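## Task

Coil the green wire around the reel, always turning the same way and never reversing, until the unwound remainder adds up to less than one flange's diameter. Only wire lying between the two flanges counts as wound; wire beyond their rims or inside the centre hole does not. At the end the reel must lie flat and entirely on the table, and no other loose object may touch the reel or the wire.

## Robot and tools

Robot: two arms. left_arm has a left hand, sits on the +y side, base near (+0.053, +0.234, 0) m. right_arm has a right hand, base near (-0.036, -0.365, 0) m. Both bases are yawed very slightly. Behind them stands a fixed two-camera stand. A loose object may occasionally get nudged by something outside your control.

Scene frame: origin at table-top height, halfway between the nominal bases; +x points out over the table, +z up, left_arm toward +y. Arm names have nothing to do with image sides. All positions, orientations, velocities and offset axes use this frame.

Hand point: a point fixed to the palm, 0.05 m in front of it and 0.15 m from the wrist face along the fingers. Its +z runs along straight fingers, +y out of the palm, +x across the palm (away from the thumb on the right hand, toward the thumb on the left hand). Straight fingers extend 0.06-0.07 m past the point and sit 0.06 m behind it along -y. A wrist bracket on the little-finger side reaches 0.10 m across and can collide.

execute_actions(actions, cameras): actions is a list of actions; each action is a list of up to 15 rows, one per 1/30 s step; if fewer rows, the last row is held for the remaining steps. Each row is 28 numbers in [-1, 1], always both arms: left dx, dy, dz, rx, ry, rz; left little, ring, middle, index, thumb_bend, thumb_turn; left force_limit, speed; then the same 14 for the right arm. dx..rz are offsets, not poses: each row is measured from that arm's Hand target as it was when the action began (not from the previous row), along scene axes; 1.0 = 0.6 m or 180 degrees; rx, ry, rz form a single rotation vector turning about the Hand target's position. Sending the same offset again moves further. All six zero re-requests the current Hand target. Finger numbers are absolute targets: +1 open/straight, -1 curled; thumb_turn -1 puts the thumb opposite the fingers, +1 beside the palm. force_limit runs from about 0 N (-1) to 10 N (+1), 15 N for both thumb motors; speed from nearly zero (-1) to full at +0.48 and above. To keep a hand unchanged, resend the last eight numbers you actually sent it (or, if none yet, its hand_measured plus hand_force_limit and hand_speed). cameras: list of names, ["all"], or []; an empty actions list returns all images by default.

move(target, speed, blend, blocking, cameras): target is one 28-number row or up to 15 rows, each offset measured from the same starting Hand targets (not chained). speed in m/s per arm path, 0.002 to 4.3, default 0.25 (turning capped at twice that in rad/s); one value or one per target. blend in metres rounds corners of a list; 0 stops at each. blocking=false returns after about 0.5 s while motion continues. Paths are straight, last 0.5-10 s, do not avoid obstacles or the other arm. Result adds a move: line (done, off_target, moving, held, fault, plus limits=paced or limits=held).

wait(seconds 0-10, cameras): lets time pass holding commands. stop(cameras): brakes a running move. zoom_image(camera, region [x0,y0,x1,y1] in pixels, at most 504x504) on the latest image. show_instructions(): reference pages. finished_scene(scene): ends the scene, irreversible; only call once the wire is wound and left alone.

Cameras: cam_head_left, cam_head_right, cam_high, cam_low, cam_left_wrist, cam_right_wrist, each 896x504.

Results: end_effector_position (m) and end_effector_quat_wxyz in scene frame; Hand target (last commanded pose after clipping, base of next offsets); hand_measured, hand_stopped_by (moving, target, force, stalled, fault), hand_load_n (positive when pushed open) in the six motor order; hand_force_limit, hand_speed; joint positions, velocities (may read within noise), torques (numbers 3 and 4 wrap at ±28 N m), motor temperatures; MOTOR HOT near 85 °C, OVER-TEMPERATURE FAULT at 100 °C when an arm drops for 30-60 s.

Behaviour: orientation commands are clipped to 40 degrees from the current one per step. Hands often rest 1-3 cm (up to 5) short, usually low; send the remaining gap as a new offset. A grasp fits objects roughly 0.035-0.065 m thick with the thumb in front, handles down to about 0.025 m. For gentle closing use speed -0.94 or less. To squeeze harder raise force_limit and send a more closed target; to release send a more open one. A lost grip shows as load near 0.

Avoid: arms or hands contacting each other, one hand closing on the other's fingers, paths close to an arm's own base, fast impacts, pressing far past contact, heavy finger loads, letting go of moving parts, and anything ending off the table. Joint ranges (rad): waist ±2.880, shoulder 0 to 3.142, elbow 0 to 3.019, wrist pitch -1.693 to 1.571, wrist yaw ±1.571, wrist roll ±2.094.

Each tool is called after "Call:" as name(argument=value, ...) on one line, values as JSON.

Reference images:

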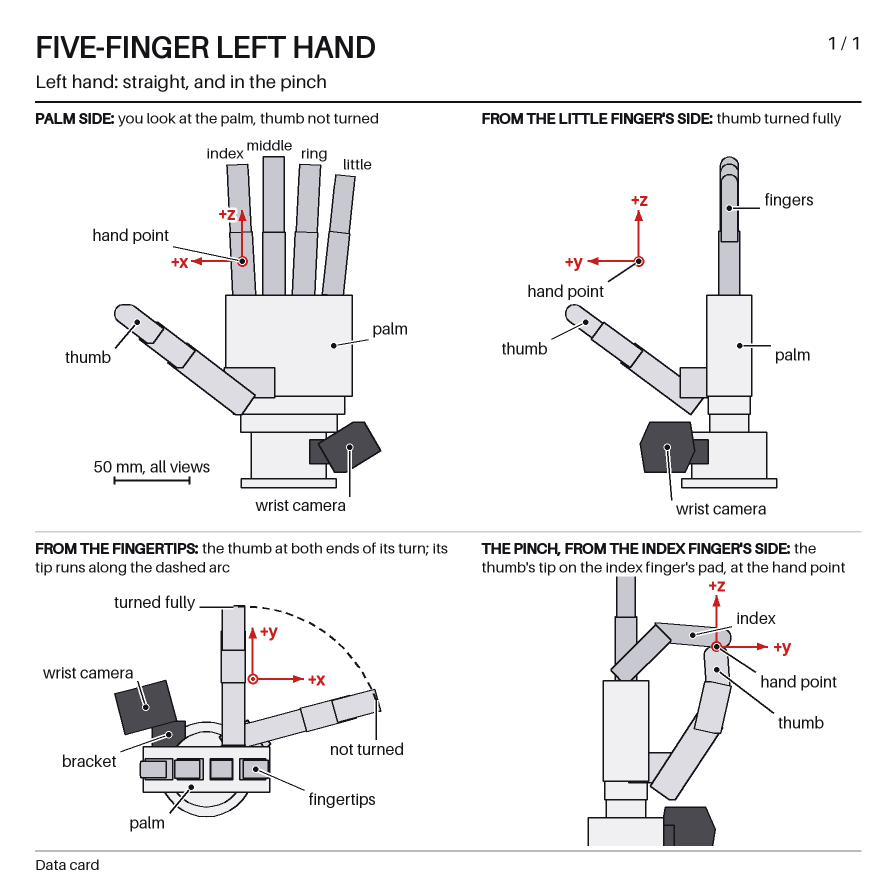

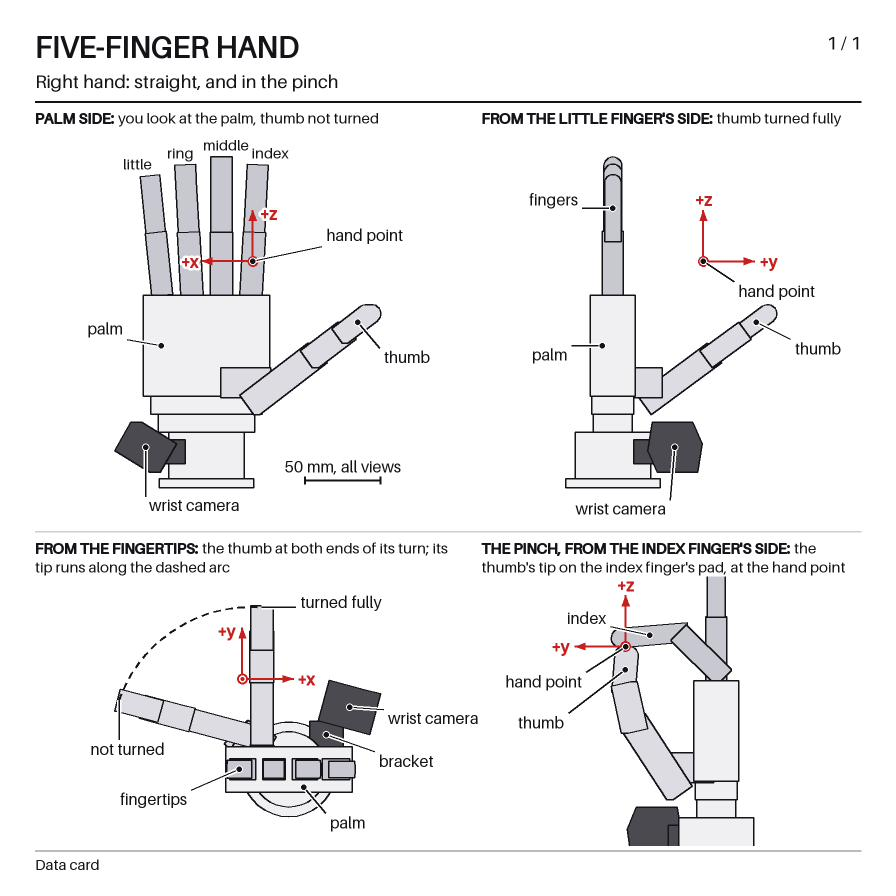

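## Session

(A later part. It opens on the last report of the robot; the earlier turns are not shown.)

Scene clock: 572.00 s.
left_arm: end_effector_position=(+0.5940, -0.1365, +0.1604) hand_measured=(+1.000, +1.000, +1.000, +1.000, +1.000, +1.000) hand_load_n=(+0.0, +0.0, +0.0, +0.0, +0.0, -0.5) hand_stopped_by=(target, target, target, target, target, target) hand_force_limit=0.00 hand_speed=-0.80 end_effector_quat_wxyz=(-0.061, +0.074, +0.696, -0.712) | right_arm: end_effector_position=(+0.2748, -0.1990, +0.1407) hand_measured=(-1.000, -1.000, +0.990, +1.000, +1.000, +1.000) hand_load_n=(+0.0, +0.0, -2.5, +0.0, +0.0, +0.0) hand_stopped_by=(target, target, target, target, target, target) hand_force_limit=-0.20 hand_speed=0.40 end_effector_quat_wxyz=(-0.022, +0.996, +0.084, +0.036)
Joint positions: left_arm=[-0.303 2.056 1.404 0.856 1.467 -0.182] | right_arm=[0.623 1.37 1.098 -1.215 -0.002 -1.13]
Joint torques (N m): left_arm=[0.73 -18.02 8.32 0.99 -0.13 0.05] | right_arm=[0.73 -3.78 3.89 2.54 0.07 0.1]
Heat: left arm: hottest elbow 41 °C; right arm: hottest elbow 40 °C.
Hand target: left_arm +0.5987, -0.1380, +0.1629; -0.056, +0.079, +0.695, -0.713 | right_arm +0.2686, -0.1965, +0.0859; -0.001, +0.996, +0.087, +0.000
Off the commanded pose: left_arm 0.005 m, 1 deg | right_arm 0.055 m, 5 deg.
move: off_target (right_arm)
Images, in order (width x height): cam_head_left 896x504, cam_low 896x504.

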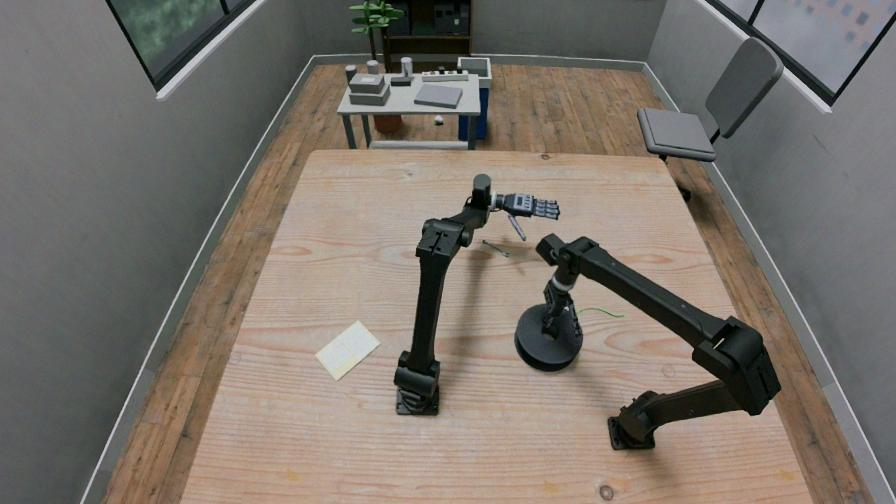

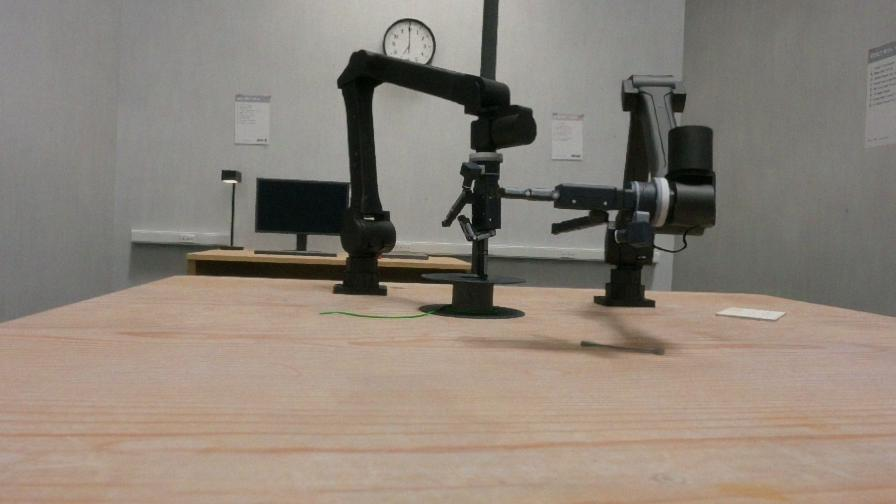

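Call:
move(target=[[0,0,0,0,0,0,1,1,1,1,1,1,0,-0.8,0,0,0.17,0,0,0,-1,-1,1,1,1,1,-0.2,0.4],[0,0,0,0,0,0,1,1,1,1,1,1,0,-0.8,-0.011,-0.012,0.17,0,0,0,-1,-1,1,1,1,1,-0.2,0.4]], speed=0.2, cameras=["cam_head_left","cam_low"])

Call:
zoom_image(camera="cam_head_left", region=[480, 260, 680, 390])

Call:
zoom_image(camera="cam_low", region=[420, 240, 540, 330])

Scene clock: 624.93 s.
left_arm: end_effector_position=(+0.5940, -0.1365, +0.1604) hand_measured=(+1.000, +1.000, +1.000, +1.000, +1.000, +1.000) hand_load_n=(+0.0, +0.0, +0.0, +0.0, +0.0, -0.5) hand_stopped_by=(target, target, target, target, target, target) hand_force_limit=0.00 hand_speed=-0.80 end_effector_quat_wxyz=(-0.061, +0.074, +0.696, -0.712) | right_arm: end_effector_position=(+0.2573, -0.2115, +0.1751) hand_measured=(-1.000, -1.000, +1.000, +1.000, +1.000, +1.000) hand_load_n=(+0.0, +0.0, +0.0, +0.0, +0.0, +0.0) hand_stopped_by=(target, target, target, target, target, target) hand_force_limit=-0.20 hand_speed=0.40 end_effector_quat_wxyz=(+0.007, +0.996, +0.084, -0.012)
Joint positions: left_arm=[-0.303 2.056 1.404 0.856 1.467 -0.182] | right_arm=[0.623 1.374 1.18 -1.405 0 -1.13]
Joint torques (N m): left_arm=[0.73 -18.26 8.35 0.94 -0.12 0.08] | right_arm=[0.15 -11.11 11 -0.62 -0.01 0.08]
Heat: left arm: hottest elbow 41 °C; right arm: hottest elbow 36 °C.
Hand target: left_arm +0.5987, -0.1380, +0.1629; -0.056, +0.079, +0.695, -0.713 | right_arm +0.2620, -0.2038, +0.1878; -0.001, +0.996, +0.087, +0.000
Off the commanded pose: left_arm 0.005 m, 1 deg | right_arm 0.016 m, 2 deg.
move: off_target (right_arm)
Images, in order (width x height): cam_head_left 896x504, cam_low 896x504.

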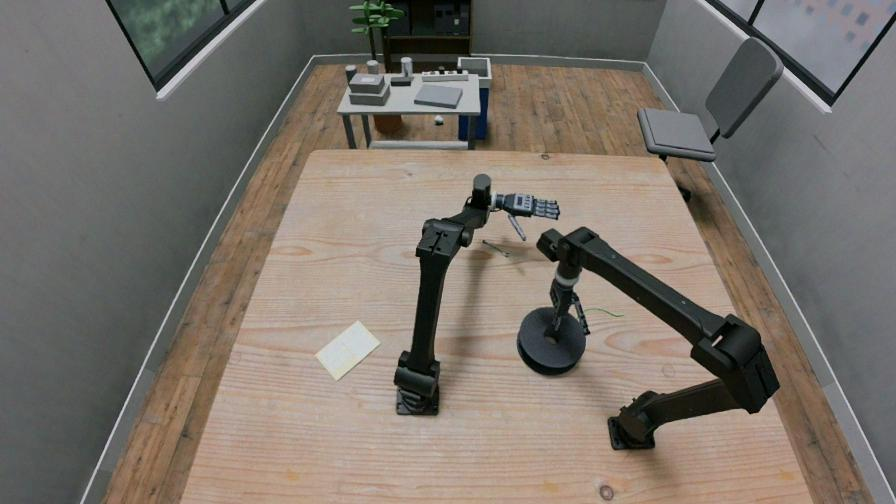

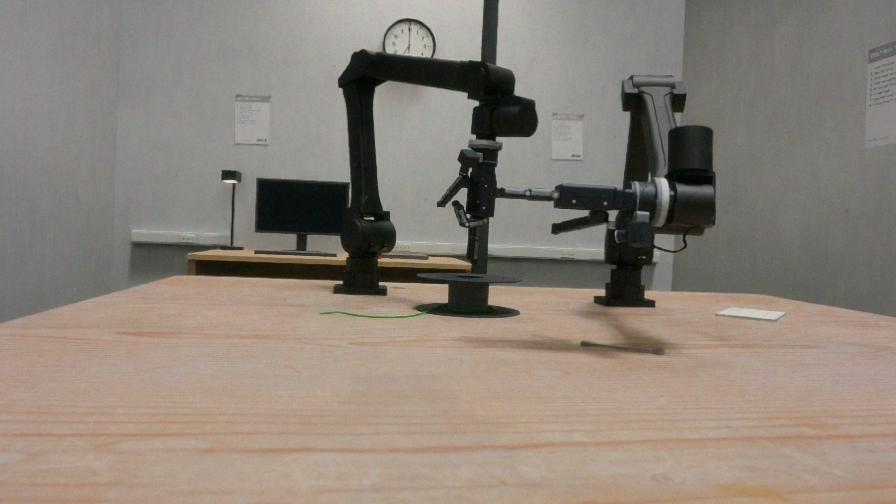

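Scaled by 2.520 from the camera's 896x504 image, which has a finer 1280x720 frame.

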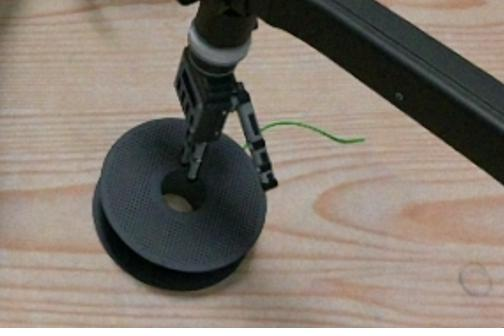

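Scaled by 4.200 from the camera's 896x504 image, which has a finer 1280x720 frame.

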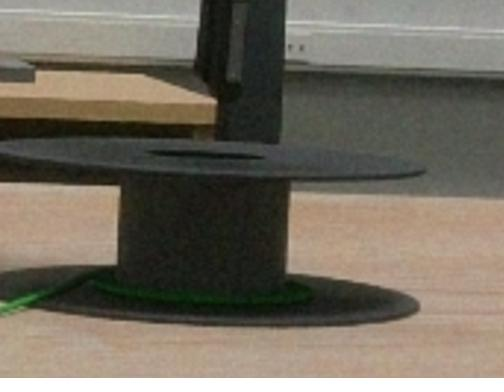

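Call:
move(target=[[0,0,0,0,0,0,1,1,1,1,1,1,0,-0.8,-0.006,-0.010,-0.09,0,0,0,-1,-1,1,1,1,1,-0.2,0.4],[0,0,0,0,0,0,1,1,1,1,1,1,0,-0.8,-0.010,-0.0165,-0.1698,0,0,0,-1,-1,1,1,1,1,-0.2,0.4]], speed=0.12, blend=[0.01, 0], cameras=["cam_low"])

Call:
zoom_image(camera="cam_low", region=[420, 240, 540, 330])

Scene clock: 647.83 s.
left_arm: end_effector_position=(+0.5940, -0.1365, +0.1604) hand_measured=(+1.000, +1.000, +1.000, +1.000, +1.000, +1.000) hand_load_n=(+0.0, +0.0, +0.0, +0.0, +0.0, -0.5) hand_stopped_by=(target, target, target, target, target, target) hand_force_limit=0.00 hand_speed=-0.80 end_effector_quat_wxyz=(-0.061, +0.074, +0.696, -0.712) | right_arm: end_effector_position=(+0.2580, -0.2108, +0.1400) hand_measured=(-1.000, -1.000, +1.000, +1.000, +1.000, +1.000) hand_load_n=(+0.0, +0.0, -3.0, +0.0, +0.0, +0.0) hand_stopped_by=(target, target, target, target, target, target) hand_force_limit=-0.20 hand_speed=0.40 end_effector_quat_wxyz=(-0.021, +0.996, +0.085, +0.035)
Joint positions: left_arm=[-0.303 2.056 1.404 0.856 1.467 -0.182] | right_arm=[0.623 1.317 1.046 -1.218 -0.002 -1.132]
Joint torques (N m): left_arm=[1.03 -18.02 8.35 0.96 -0.12 0.05] | right_arm=[-0.79 -2.96 3.75 2.73 0.04 -0.02]
Heat: left arm: hottest elbow 41 °C; right arm: hottest elbow 37 °C.
Hand target: left_arm +0.5987, -0.1380, +0.1629; -0.056, +0.079, +0.695, -0.713 | right_arm +0.2560, -0.2137, +0.0860; -0.001, +0.996, +0.087, +0.000
Off the commanded pose: left_arm 0.005 m, 1 deg | right_arm 0.054 m, 5 deg.
move: off_target (right_arm)
Images, in order (width x height): cam_low 896x504.

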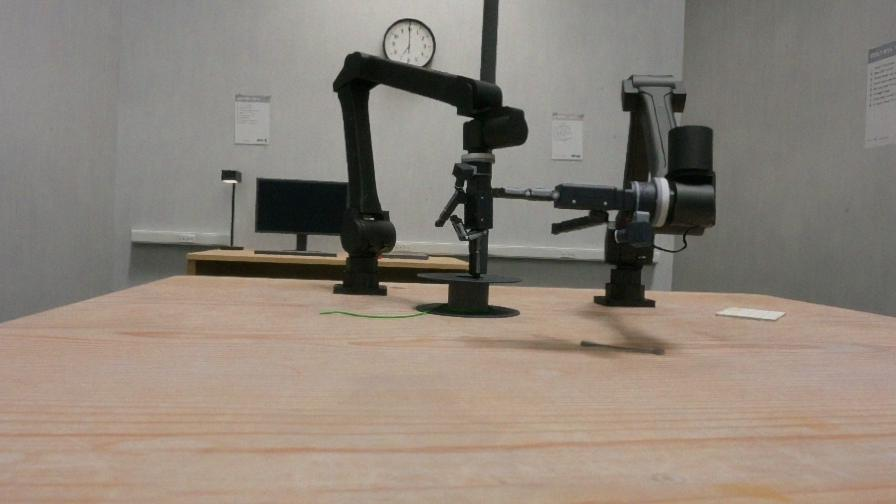

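Scaled by 4.200 from the camera's 896x504 image, which has a finer 1280x720 frame.

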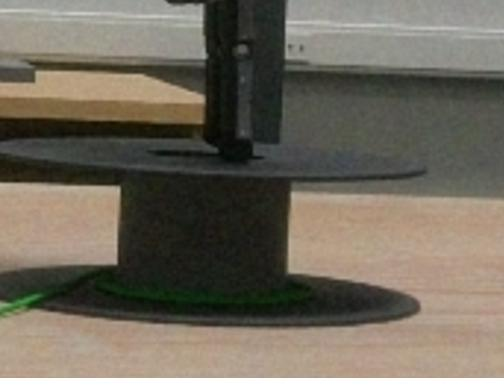

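Call:
move(target=[[0,0,0,0,0,0,1,1,1,1,1,1,0,-0.8,0,0,0.16,0,0,0,-1,-1,0.99,1,1,1,-0.2,0.4],[0,0,0,0,0,0,1,1,1,1,1,1,0,-0.8,-0.018,-0.008,0.155,0,0,0,-1,-1,0.99,1,1,1,-0.2,0.4]], speed=0.2, cameras=["cam_head_left","cam_low"])

Call:
zoom_image(camera="cam_head_left", region=[500, 280, 600, 370])

Call:
zoom_image(camera="cam_low", region=[420, 240, 540, 330])

Scene clock: 668.17 s.
left_arm: end_effector_position=(+0.5940, -0.1365, +0.1604) hand_measured=(+1.000, +1.000, +1.000, +1.000, +1.000, +1.000) hand_load_n=(+0.0, +0.0, -0.5, +0.0, +0.5, +0.0) hand_stopped_by=(target, target, target, target, target, target) hand_force_limit=0.00 hand_speed=-0.80 end_effector_quat_wxyz=(-0.061, +0.074, +0.696, -0.712) | right_arm: end_effector_position=(+0.2401, -0.2228, +0.1701) hand_measured=(-1.000, -1.000, +0.990, +1.000, +1.000, +1.000) hand_load_n=(+0.0, +0.0, +0.0, +0.0, +0.0, +0.0) hand_stopped_by=(target, target, target, target, target, target) hand_force_limit=-0.20 hand_speed=0.40 end_effector_quat_wxyz=(+0.004, +0.996, +0.085, -0.011)
Joint positions: left_arm=[-0.303 2.056 1.404 0.856 1.467 -0.182] | right_arm=[0.623 1.319 1.115 -1.391 -0.004 -1.132]
Joint torques (N m): left_arm=[0.73 -18.08 8.34 0.95 -0.13 0.06] | right_arm=[-0.32 -10.34 10.26 -0.32 0.15 0.05]
Heat: left arm: hottest elbow 41 °C; right arm: hottest elbow 36 °C.
Hand target: left_arm +0.5987, -0.1380, +0.1629; -0.056, +0.079, +0.695, -0.713 | right_arm +0.2452, -0.2185, +0.1791; -0.001, +0.996, +0.087, +0.000
Off the commanded pose: left_arm 0.005 m, 1 deg | right_arm 0.011 m, 1 deg.
move: off_target (right_arm)
Images, in order (width x height): cam_head_left 896x504, cam_low 896x504.

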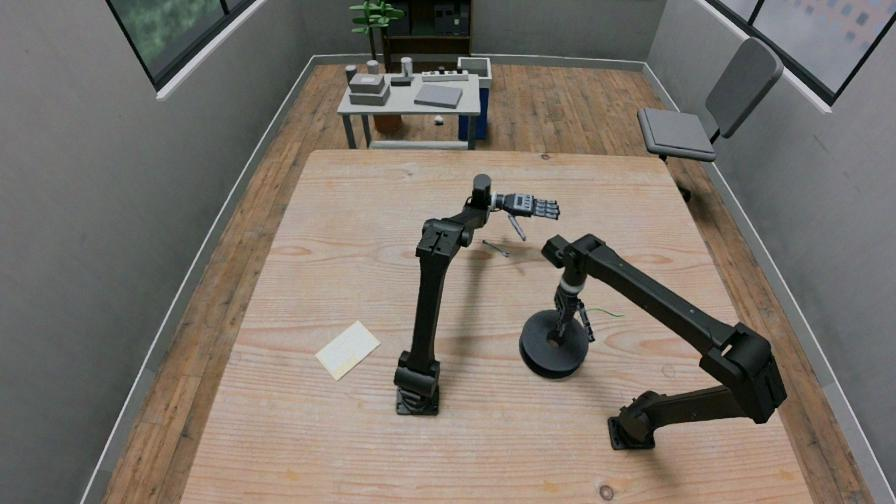

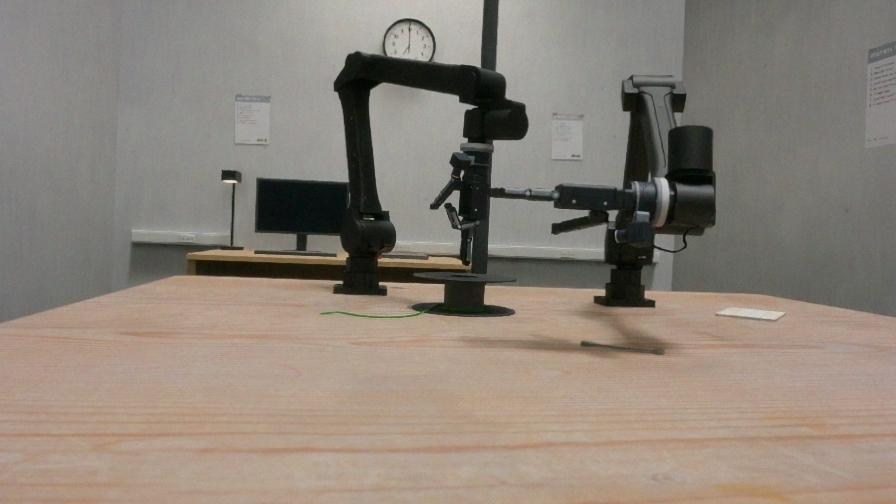

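Scaled by 5.040 from the camera's 896x504 image, which has a finer 1280x720 frame.

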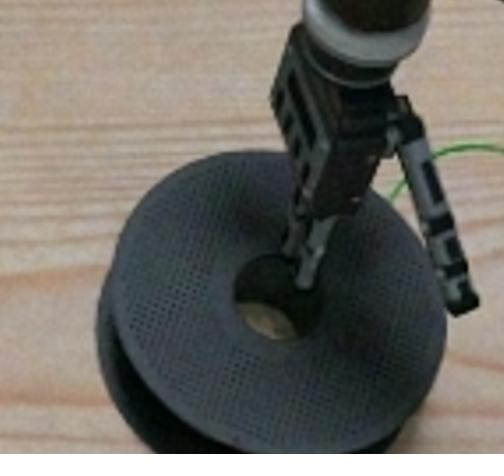

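Scaled by 4.200 from the camera's 896x504 image, which has a finer 1280x720 frame.

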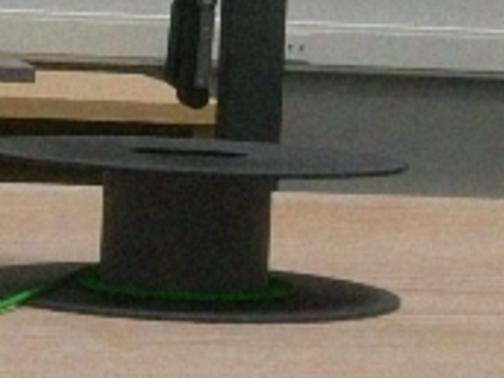

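Call:
move(target=[[0,0,0,0,0,0,1,1,1,1,1,1,0,-0.8,-0.007,-0.007,-0.09,0,0,0,-1,-1,0.99,1,1,1,-0.2,0.4],[0,0,0,0,0,0,1,1,1,1,1,1,0,-0.8,-0.011,-0.0122,-0.1553,0,0,0,-1,-1,0.99,1,1,1,-0.2,0.4]], speed=0.12, blend=[0.01, 0], cameras=["cam_low"])

Call:
zoom_image(camera="cam_low", region=[420, 240, 540, 330])

Scene clock: 691.40 s.
left_arm: end_effector_position=(+0.5940, -0.1365, +0.1604) hand_measured=(+1.000, +1.000, +1.000, +1.000, +1.000, +1.000) hand_load_n=(+0.0, +0.0, +0.0, -0.5, +0.0, +0.0) hand_stopped_by=(target, target, target, target, target, target) hand_force_limit=0.00 hand_speed=-0.80 end_effector_quat_wxyz=(-0.061, +0.074, +0.696, -0.712) | right_arm: end_effector_position=(+0.2401, -0.2228, +0.0937) hand_measured=(-1.000, -1.000, +0.990, +1.000, +1.000, +1.000) hand_load_n=(+0.0, +0.0, +0.0, +0.0, +0.0, +0.0) hand_stopped_by=(target, target, target, target, target, target) hand_force_limit=-0.20 hand_speed=0.40 end_effector_quat_wxyz=(-0.005, +0.996, +0.085, +0.005)
Joint positions: left_arm=[-0.303 2.056 1.404 0.856 1.467 -0.182] | right_arm=[0.623 1.355 0.945 -1.148 -0.004 -1.132]
Joint torques (N m): left_arm=[0.91 -18.14 8.32 0.96 -0.13 0.06] | right_arm=[-0.85 -9.52 6.95 0.42 0.16 -0.01]
Heat: left arm: hottest elbow 41 °C; right arm: hottest elbow 38 °C.
Hand target: left_arm +0.5987, -0.1380, +0.1629; -0.056, +0.079, +0.695, -0.713 | right_arm +0.2386, -0.2258, +0.0858; -0.001, +0.996, +0.087, +0.000
Off the commanded pose: left_arm 0.005 m, 1 deg | right_arm 0.009 m, 1 deg.
move: done
Images, in order (width x height): cam_low 896x504.

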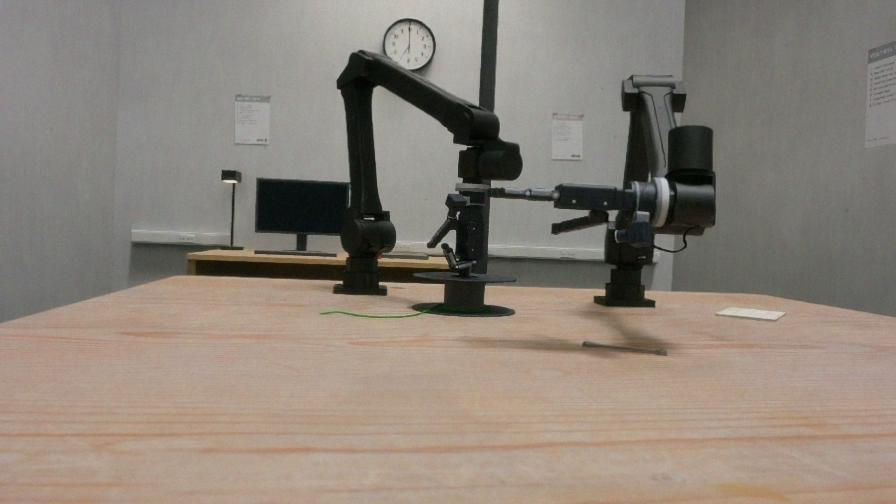

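Scaled by 4.200 from the camera's 896x504 image, which has a finer 1280x720 frame.

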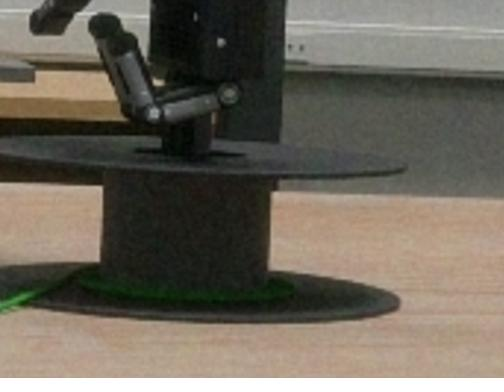

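Call:
execute_actions(actions=[[[0,0,0,0,0,0,1,1,1,1,1,1,0,-0.8,0,0,0,0,0,0,-1,-1,0.1,1,1,1,-0.15,-0.6]],[[0,0,0,0,0,0,1,1,1,1,1,1,0,-0.8,0,0,0,0,0,0,-1,-1,0.1,1,1,1,-0.15,-0.6]]])

Call:
move(target=[[0,0,0,0,0,0,1,1,1,1,1,1,0,-0.8,-0.0545,0.0198,0,0,0,-0.1389,-1,-1,0.1,1,1,1,-0.15,-0.6],[0,0,0,0,0,0,1,1,1,1,1,1,0,-0.8,-0.0952,0.0638,0,0,0,-0.3333,-1,-1,0.1,1,1,1,-0.15,-0.6],[0,0,0,0,0,0,1,1,1,1,1,1,0,-0.8,-0.101,0.1233,0,0,0,-0.5278,-1,-1,0.1,1,1,1,-0.15,-0.6],[0,0,0,0,0,0,1,1,1,1,1,1,0,-0.8,-0.073,0.1765,0,0,0,-0.7222,-1,-1,0.1,1,1,1,-0.15,-0.6],[0,0,0,0,0,0,1,1,1,1,1,1,0,-0.8,-0.0215,0.2032,0,0,0,-0.9167,-1,-1,0.1,1,1,1,-0.15,-0.6]], speed=0.28, blend=[0.005,0.005,0.005,0.005,0], cameras=["cam_head_left","cam_low"])

Scene clock: 709.60 s.
left_arm: end_effector_position=(+0.5940, -0.1365, +0.1604) hand_measured=(+1.000, +1.000, +1.000, +1.000, +1.000, +1.000) hand_load_n=(+0.0, +0.0, +0.0, +0.0, +0.0, +0.0) hand_stopped_by=(target, target, target, target, target, target) hand_force_limit=0.00 hand_speed=-0.80 end_effector_quat_wxyz=(-0.061, +0.074, +0.696, -0.712) | right_arm: end_effector_position=(+0.2404, -0.2221, +0.0934) hand_measured=(-1.000, -1.000, +0.628, +1.000, +1.000, +1.000) hand_load_n=(+0.0, +0.0, +5.0, -4.5, +0.0, +0.0) hand_stopped_by=(target, target, force, target, target, target) hand_force_limit=-0.15 hand_speed=-0.60 end_effector_quat_wxyz=(-0.007, +0.996, +0.086, +0.005)
Joint positions: left_arm=[-0.303 2.056 1.404 0.856 1.467 -0.182] | right_arm=[0.623 1.355 0.945 -1.145 -0.006 -1.133]
Joint torques (N m): left_arm=[0.79 -18.26 8.32 0.94 -0.13 0.06] | right_arm=[-0.73 -9.17 7.04 0.29 0.23 -0.01]
Heat: left arm: hottest elbow 41 °C; right arm: hottest elbow 37 °C.
Hand target: left_arm +0.5987, -0.1380, +0.1629; -0.056, +0.079, +0.695, -0.713 | right_arm +0.2385, -0.2258, +0.0857; -0.001, +0.996, +0.087, -0.001
Off the commanded pose: left_arm 0.005 m, 1 deg | right_arm 0.009 m, 1 deg.

Scene clock: 715.77 s.
left_arm: end_effector_position=(+0.5940, -0.1365, +0.1604) hand_measured=(+1.000, +1.000, +1.000, +1.000, +1.000, +1.000) hand_load_n=(+0.0, +0.0, +0.0, +0.0, +0.0, -0.5) hand_stopped_by=(target, target, target, target, target, target) hand_force_limit=0.00 hand_speed=-0.80 end_effector_quat_wxyz=(-0.061, +0.074, +0.696, -0.712) | right_arm: end_effector_position=(+0.2370, -0.1016, +0.0940) hand_measured=(-1.000, -1.000, +0.628, +1.000, +1.000, +1.000) hand_load_n=(+0.0, +0.0, +5.5, -2.5, +0.0, +0.0) hand_stopped_by=(target, target, force, target, target, target) hand_force_limit=-0.15 hand_speed=-0.60 end_effector_quat_wxyz=(+0.012, -0.217, +0.976, +0.003)
Joint positions: left_arm=[-0.303 2.056 1.404 0.856 1.467 -0.182] | right_arm=[0.646 1.275 0.867 -1.139 0.004 1.764]
Joint torques (N m): left_arm=[0.91 -18.32 8.31 0.95 -0.13 0.07] | right_arm=[0.5 -9.17 6.39 -0.16 -0.09 0.19]
Heat: left arm: hottest elbow 41 °C; right arm: hottest elbow 37 °C.
Hand target: left_arm +0.5987, -0.1380, +0.1629; -0.056, +0.079, +0.695, -0.713 | right_arm +0.2256, -0.1040, +0.0858; +0.001, -0.217, +0.976, -0.001
Off the commanded pose: left_arm 0.005 m, 1 deg | right_arm 0.014 m, 1 deg.
move: off_target (right_arm)
Images, in order (width x height): cam_head_left 896x504, cam_low 896x504.

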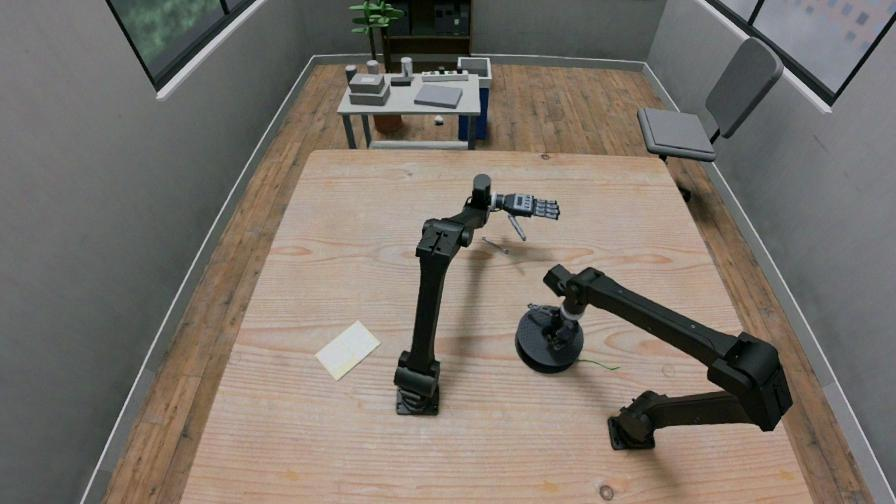

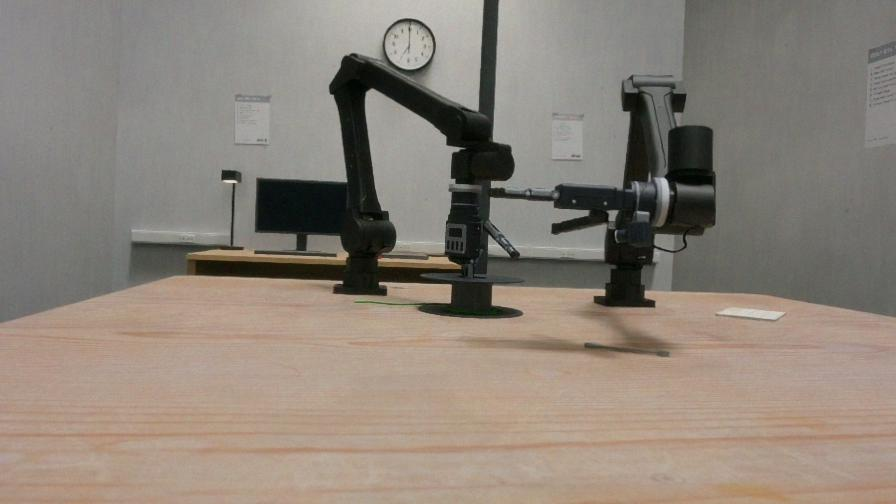

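Call:
move(target=[[0,0,0,0,0,0,1,1,1,1,1,1,0,-0.8,0,0,0,0,0,0,-1,-1,1,1,1,1,-0.2,0.4],[0,0,0,0,0,0,1,1,1,1,1,1,0,-0.8,0,0,0.17,0,0,0,-1,-1,1,1,1,1,-0.2,0.4],[0,0,0,0,0,0,1,1,1,1,1,1,0,-0.8,-0.083,-0.1098,0.18,0,0,0.4167,-1,-1,1,1,1,1,-0.2,0.4],[0,0,0,0,0,0,1,1,1,1,1,1,0,-0.8,0.035,-0.1932,0.165,0,0,0.9167,-1,-1,1,1,1,1,-0.2,0.4]], speed=[0.2,0.25,0.5,0.5], blend=[0,0.004,0.02,0], cameras=["cam_head_left","cam_low","cam_high"])

Call:
zoom_image(camera="cam_head_left", region=[500, 290, 640, 390])

Call:
zoom_image(camera="cam_low", region=[420, 240, 540, 330])

Scene clock: 737.80 s.
left_arm: end_effector_position=(+0.5940, -0.1365, +0.1604) hand_measured=(+1.000, +1.000, +1.000, +1.000, +1.000, +1.000) hand_load_n=(+0.0, +0.0, +0.0, +0.0, +0.0, +0.0) hand_stopped_by=(target, target, target, target, target, target) hand_force_limit=0.00 hand_speed=-0.80 end_effector_quat_wxyz=(-0.061, +0.074, +0.696, -0.712) | right_arm: end_effector_position=(+0.2336, -0.2299, +0.1726) hand_measured=(-1.000, -1.000, +1.000, +1.000, +1.000, +1.000) hand_load_n=(+0.0, +0.0, +0.0, +0.0, +0.0, +0.0) hand_stopped_by=(target, target, target, target, target, target) hand_force_limit=-0.20 hand_speed=0.40 end_effector_quat_wxyz=(+0.012, +0.996, +0.082, -0.019)
Joint positions: left_arm=[-0.303 2.056 1.404 0.856 1.467 -0.182] | right_arm=[0.619 1.309 1.109 -1.416 0.001 -1.13]
Joint torques (N m): left_arm=[0.91 -18.26 8.35 0.95 -0.14 0.05] | right_arm=[-0.15 -10.11 11.62 -0.01 -0.04 -0.02]
Heat: left arm: hottest elbow 41 °C; right arm: hottest elbow 37 °C.
Hand target: left_arm +0.5987, -0.1380, +0.1629; -0.056, +0.079, +0.695, -0.713 | right_arm +0.2466, -0.2199, +0.1847; -0.001, +0.996, +0.087, -0.001
Off the commanded pose: left_arm 0.005 m, 1 deg | right_arm 0.020 m, 3 deg.
move: off_target (right_arm)
Images, in order (width x height): cam_head_left 896x504, cam_high 896x504, cam_low 896x504.

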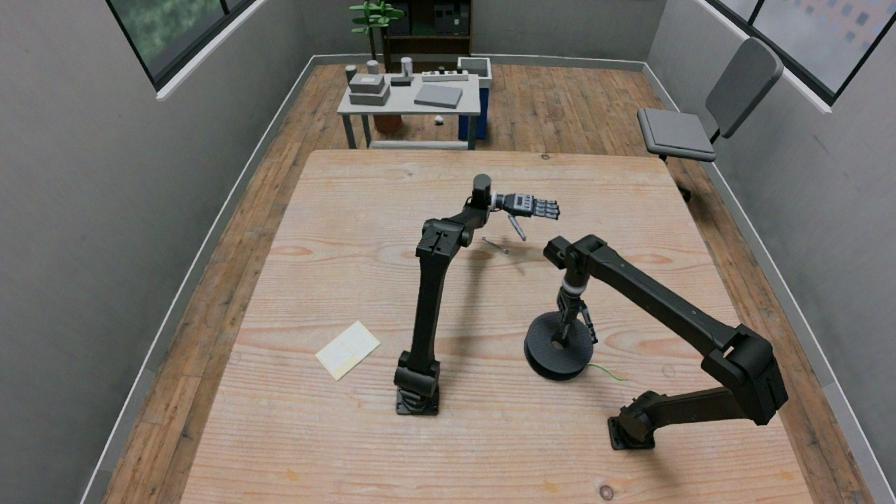

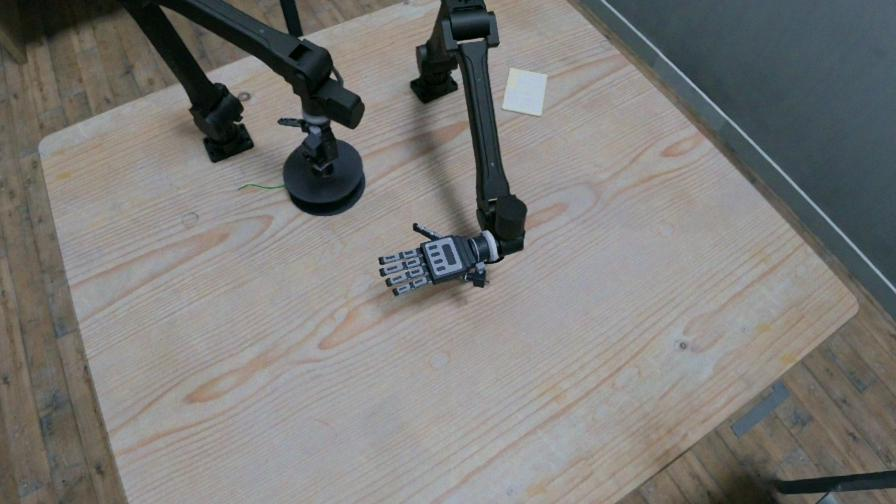

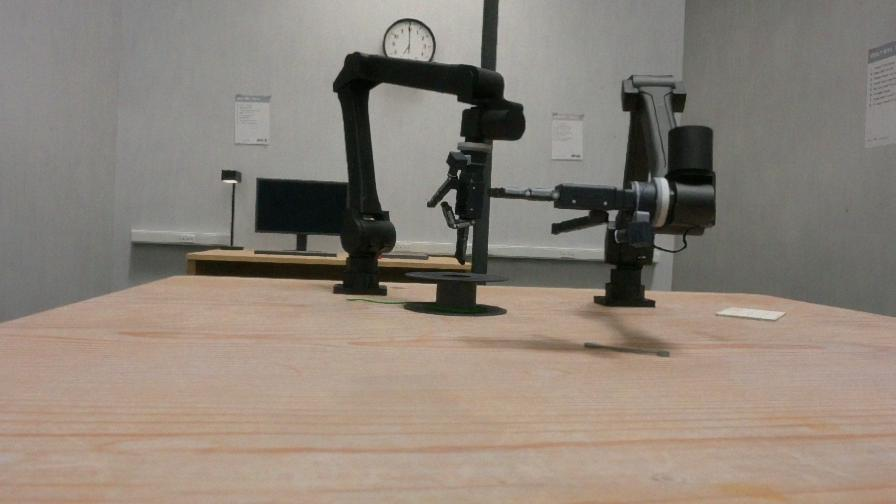

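Scaled by 3.600 from the camera's 896x504 image, which has a finer 1280x720 frame.

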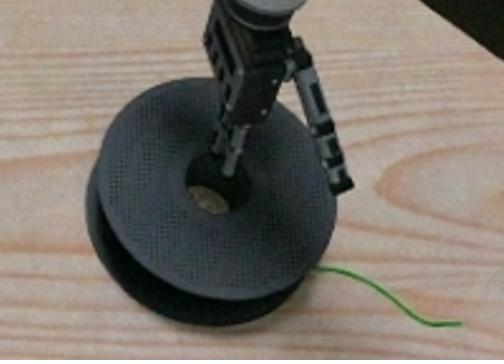

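Scaled by 4.200 from the camera's 896x504 image, which has a finer 1280x720 frame.

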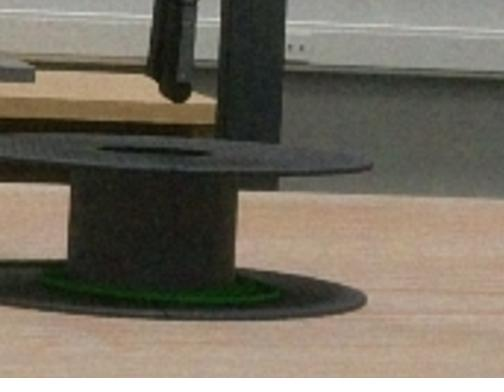

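Call:
move(target=[0,0,0,0,0,0,1,1,1,1,1,1,0,-0.8,-0.0177,-0.033,0,0,0,0,-1,-1,0.99,1,1,1,-0.2,0.4], speed=0.15, cameras=["cam_low", "cam_head_left"])

Call:
zoom_image(camera="cam_low", region=[420, 240, 540, 330])

Call:
zoom_image(camera="cam_head_left", region=[500, 290, 640, 390])

Scene clock: 751.80 s.
left_arm: end_effector_position=(+0.5940, -0.1365, +0.1604) hand_measured=(+1.000, +1.000, +1.000, +1.000, +1.000, +1.000) hand_load_n=(+0.0, +0.0, +0.0, +0.0, +0.0, -0.5) hand_stopped_by=(target, target, target, target, target, target) hand_force_limit=0.00 hand_speed=-0.80 end_effector_quat_wxyz=(-0.061, +0.074, +0.696, -0.712) | right_arm: end_effector_position=(+0.2352, -0.2352, +0.1856) hand_measured=(-1.000, -1.000, +0.990, +1.000, +1.000, +1.000) hand_load_n=(+0.0, +0.0, +0.0, +0.0, +0.0, +0.0) hand_stopped_by=(target, target, target, target, target, target) hand_force_limit=-0.20 hand_speed=0.40 end_effector_quat_wxyz=(+0.000, +0.996, +0.090, +0.001)
Joint positions: left_arm=[-0.303 2.056 1.404 0.856 1.467 -0.182] | right_arm=[0.606 1.262 1.109 -1.416 0 -1.159]
Joint torques (N m): left_arm=[0.85 -18.37 8.31 0.91 -0.14 0.06] | right_arm=[-1.55 -9.93 8.35 -0.09 -0.05 -0.03]
Heat: left arm: hottest elbow 41 °C; right arm: hottest elbow 39 °C.
Hand target: left_arm +0.5987, -0.1380, +0.1629; -0.056, +0.079, +0.695, -0.713 | right_arm +0.2359, -0.2396, +0.1848; -0.001, +0.996, +0.087, -0.001
Off the commanded pose: left_arm 0.005 m, 1 deg | right_arm 0.005 m, 0 deg.
move: done
Images, in order (width x height): cam_head_left 896x504, cam_low 896x504.

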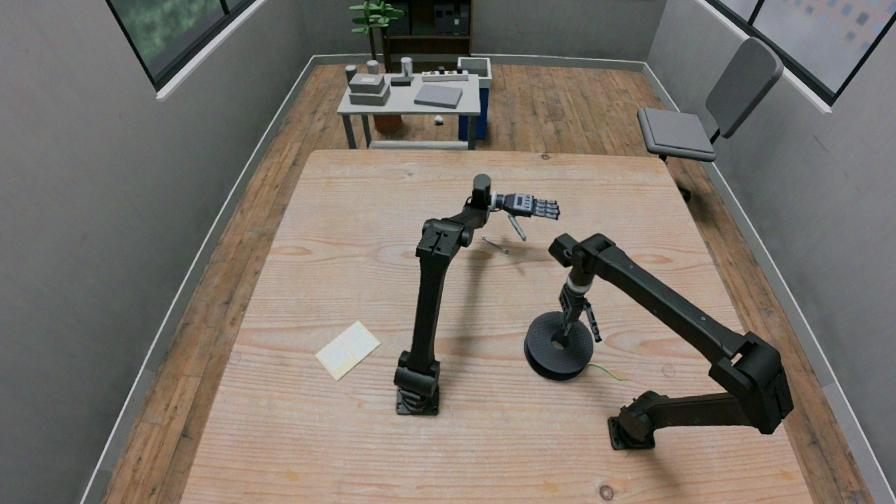

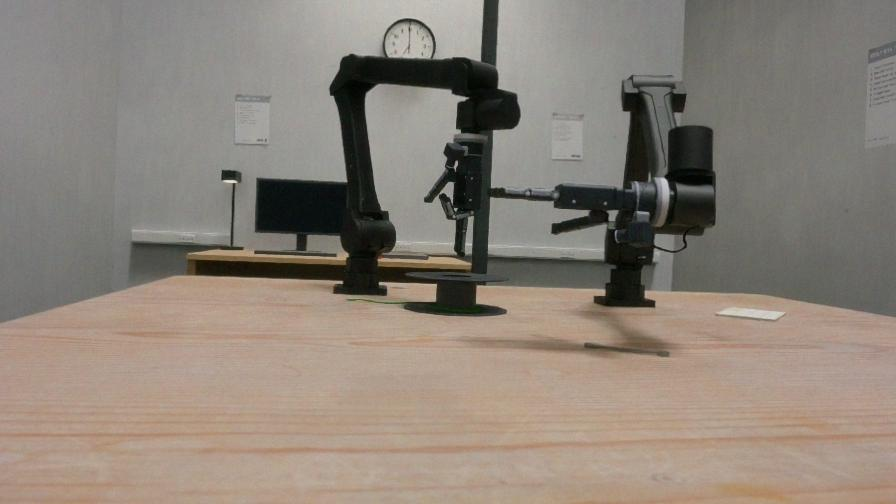

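Scaled by 4.200 from the camera's 896x504 image, which has a finer 1280x720 frame.

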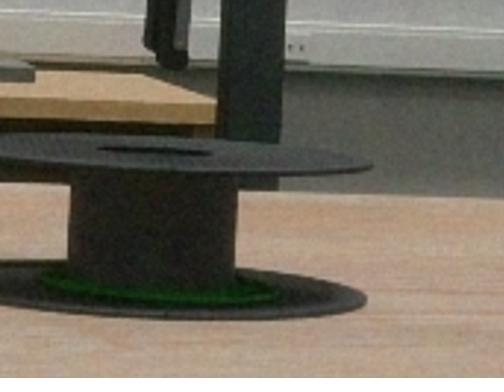

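Scaled by 3.600 from the camera's 896x504 image, which has a finer 1280x720 frame.

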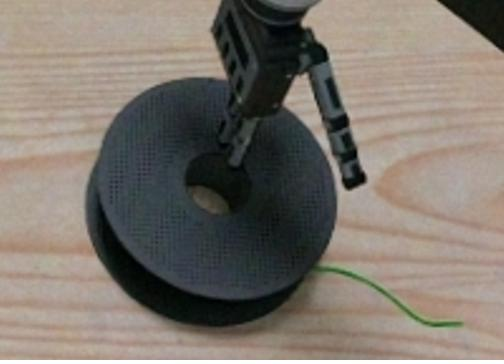

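Call:
move(target=[[0,0,0,0,0,0,1,1,1,1,1,1,0,-0.8,-0.004,-0.014,-0.04,0,0,0,-1,-1,0.99,1,1,1,-0.2,0.4]], speed=0.12, cameras=["cam_low"])

Call:
zoom_image(camera="cam_low", region=[420, 240, 540, 330])

Scene clock: 758.47 s.
left_arm: end_effector_position=(+0.5940, -0.1365, +0.1604) hand_measured=(+1.000, +1.000, +1.000, +1.000, +1.000, +1.000) hand_load_n=(+0.0, +0.0, +0.0, +0.0, +0.5, +0.0) hand_stopped_by=(target, target, target, target, target, target) hand_force_limit=0.00 hand_speed=-0.80 end_effector_quat_wxyz=(-0.061, +0.074, +0.696, -0.712) | right_arm: end_effector_position=(+0.2343, -0.2425, +0.1649) hand_measured=(-1.000, -1.000, +0.990, +1.000, +1.000, +1.000) hand_load_n=(+0.0, +0.0, +0.0, +0.0, +0.0, -0.5) hand_stopped_by=(target, target, target, target, target, target) hand_force_limit=-0.20 hand_speed=0.40 end_effector_quat_wxyz=(+0.000, +0.996, +0.090, +0.000)
Joint positions: left_arm=[-0.303 2.056 1.404 0.856 1.467 -0.182] | right_arm=[0.59 1.261 1.053 -1.363 0 -1.176]
Joint torques (N m): left_arm=[0.85 -18.32 8.39 0.92 -0.13 0.06] | right_arm=[-1.61 -9.99 7.35 0.36 -0.03 0.01]
Heat: left arm: hottest elbow 41 °C; right arm: hottest elbow 38 °C.
Hand target: left_arm +0.5987, -0.1380, +0.1629; -0.056, +0.079, +0.695, -0.713 | right_arm +0.2336, -0.2480, +0.1608; -0.001, +0.996, +0.087, -0.001
Off the commanded pose: left_arm 0.005 m, 1 deg | right_arm 0.007 m, 0 deg.
move: done
Images, in order (width x height): cam_low 896x504.

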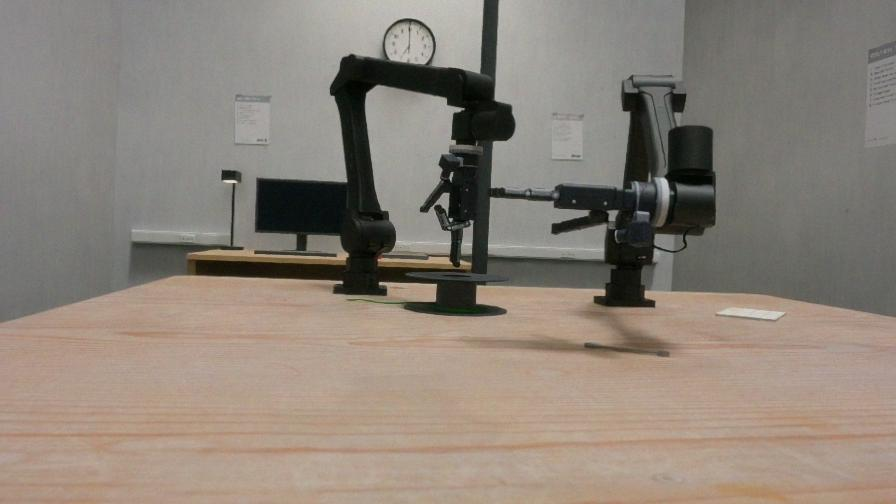

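Scaled by 4.200 from the camera's 896x504 image, which has a finer 1280x720 frame.

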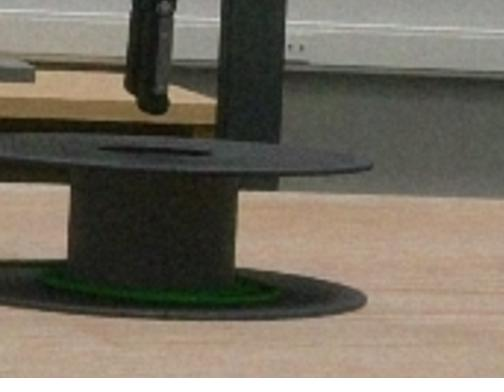

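Call:
move(target=[[0,0,0,0,0,0,1,1,1,1,1,1,0,-0.8,-0.001,0.003,-0.125,0,0,0,-1,-1,0.99,1,1,1,-0.2,0.4]], speed=0.12)

Call:
execute_actions(actions=[[[0,0,0,0,0,0,1,1,1,1,1,1,0,-0.8,0,0,0,0,0,0,-1,-1,0.1,1,1,1,-0.15,-0.6]],[[0,0,0,0,0,0,1,1,1,1,1,1,0,-0.8,0,0,0,0,0,0,-1,-1,0.1,1,1,1,-0.15,-0.6]]])

Scene clock: 766.37 s.
left_arm: end_effector_position=(+0.5940, -0.1365, +0.1604) hand_measured=(+1.000, +1.000, +1.000, +1.000, +1.000, +1.000) hand_load_n=(+0.0, +0.0, +0.0, +0.0, +0.0, +0.0) hand_stopped_by=(target, target, target, target, target, target) hand_force_limit=0.00 hand_speed=-0.80 end_effector_quat_wxyz=(-0.061, +0.074, +0.696, -0.712) | right_arm: end_effector_position=(+0.2346, -0.2422, +0.0938) hand_measured=(-1.000, -1.000, +0.990, +1.000, +1.000, +1.000) hand_load_n=(+0.0, +0.0, +0.0, +0.0, +0.0, +0.0) hand_stopped_by=(target, target, target, target, target, target) hand_force_limit=-0.20 hand_speed=0.40 end_effector_quat_wxyz=(-0.003, +0.996, +0.091, +0.006)
Joint positions: left_arm=[-0.303 2.056 1.404 0.856 1.467 -0.182] | right_arm=[0.59 1.313 0.905 -1.15 0 -1.176]
Joint torques (N m): left_arm=[0.85 -18.37 8.32 0.94 -0.13 0.07] | right_arm=[-1.2 -8.64 6.98 0.4 0 0.02]
Heat: left arm: hottest elbow 41 °C; right arm: hottest elbow 38 °C.
Hand target: left_arm +0.5987, -0.1380, +0.1629; -0.056, +0.079, +0.695, -0.713 | right_arm +0.2331, -0.2461, +0.0858; -0.001, +0.996, +0.087, -0.001
Off the commanded pose: left_arm 0.005 m, 1 deg | right_arm 0.009 m, 1 deg.
move: done

Scene clock: 767.57 s.
left_arm: end_effector_position=(+0.5940, -0.1365, +0.1604) hand_measured=(+1.000, +1.000, +1.000, +1.000, +1.000, +1.000) hand_load_n=(+0.0, +0.0, +0.0, +0.0, +0.0, +0.0) hand_stopped_by=(target, target, target, target, target, target) hand_force_limit=0.00 hand_speed=-0.80 end_effector_quat_wxyz=(-0.061, +0.074, +0.696, -0.712) | right_arm: end_effector_position=(+0.2347, -0.2410, +0.0933) hand_measured=(-1.000, -1.000, +0.628, +1.000, +1.000, +1.000) hand_load_n=(+0.0, +0.0, +7.5, -6.5, +0.0, +0.0) hand_stopped_by=(target, target, force, target, target, target) hand_force_limit=-0.15 hand_speed=-0.60 end_effector_quat_wxyz=(-0.006, +0.996, +0.091, +0.006)
Joint positions: left_arm=[-0.303 2.056 1.404 0.856 1.467 -0.182] | right_arm=[0.59 1.313 0.905 -1.147 -0.005 -1.176]
Joint torques (N m): left_arm=[0.79 -18.26 8.38 0.98 -0.13 0.06] | right_arm=[-1.2 -8.59 7.04 0.34 0.21 0.01]
Heat: left arm: hottest elbow 41 °C; right arm: hottest elbow 38 °C.
Hand target: left_arm +0.5987, -0.1380, +0.1629; -0.056, +0.079, +0.695, -0.713 | right_arm +0.2331, -0.2462, +0.0858; -0.001, +0.996, +0.087, +0.000
Off the commanded pose: left_arm 0.005 m, 1 deg | right_arm 0.009 m, 1 deg.


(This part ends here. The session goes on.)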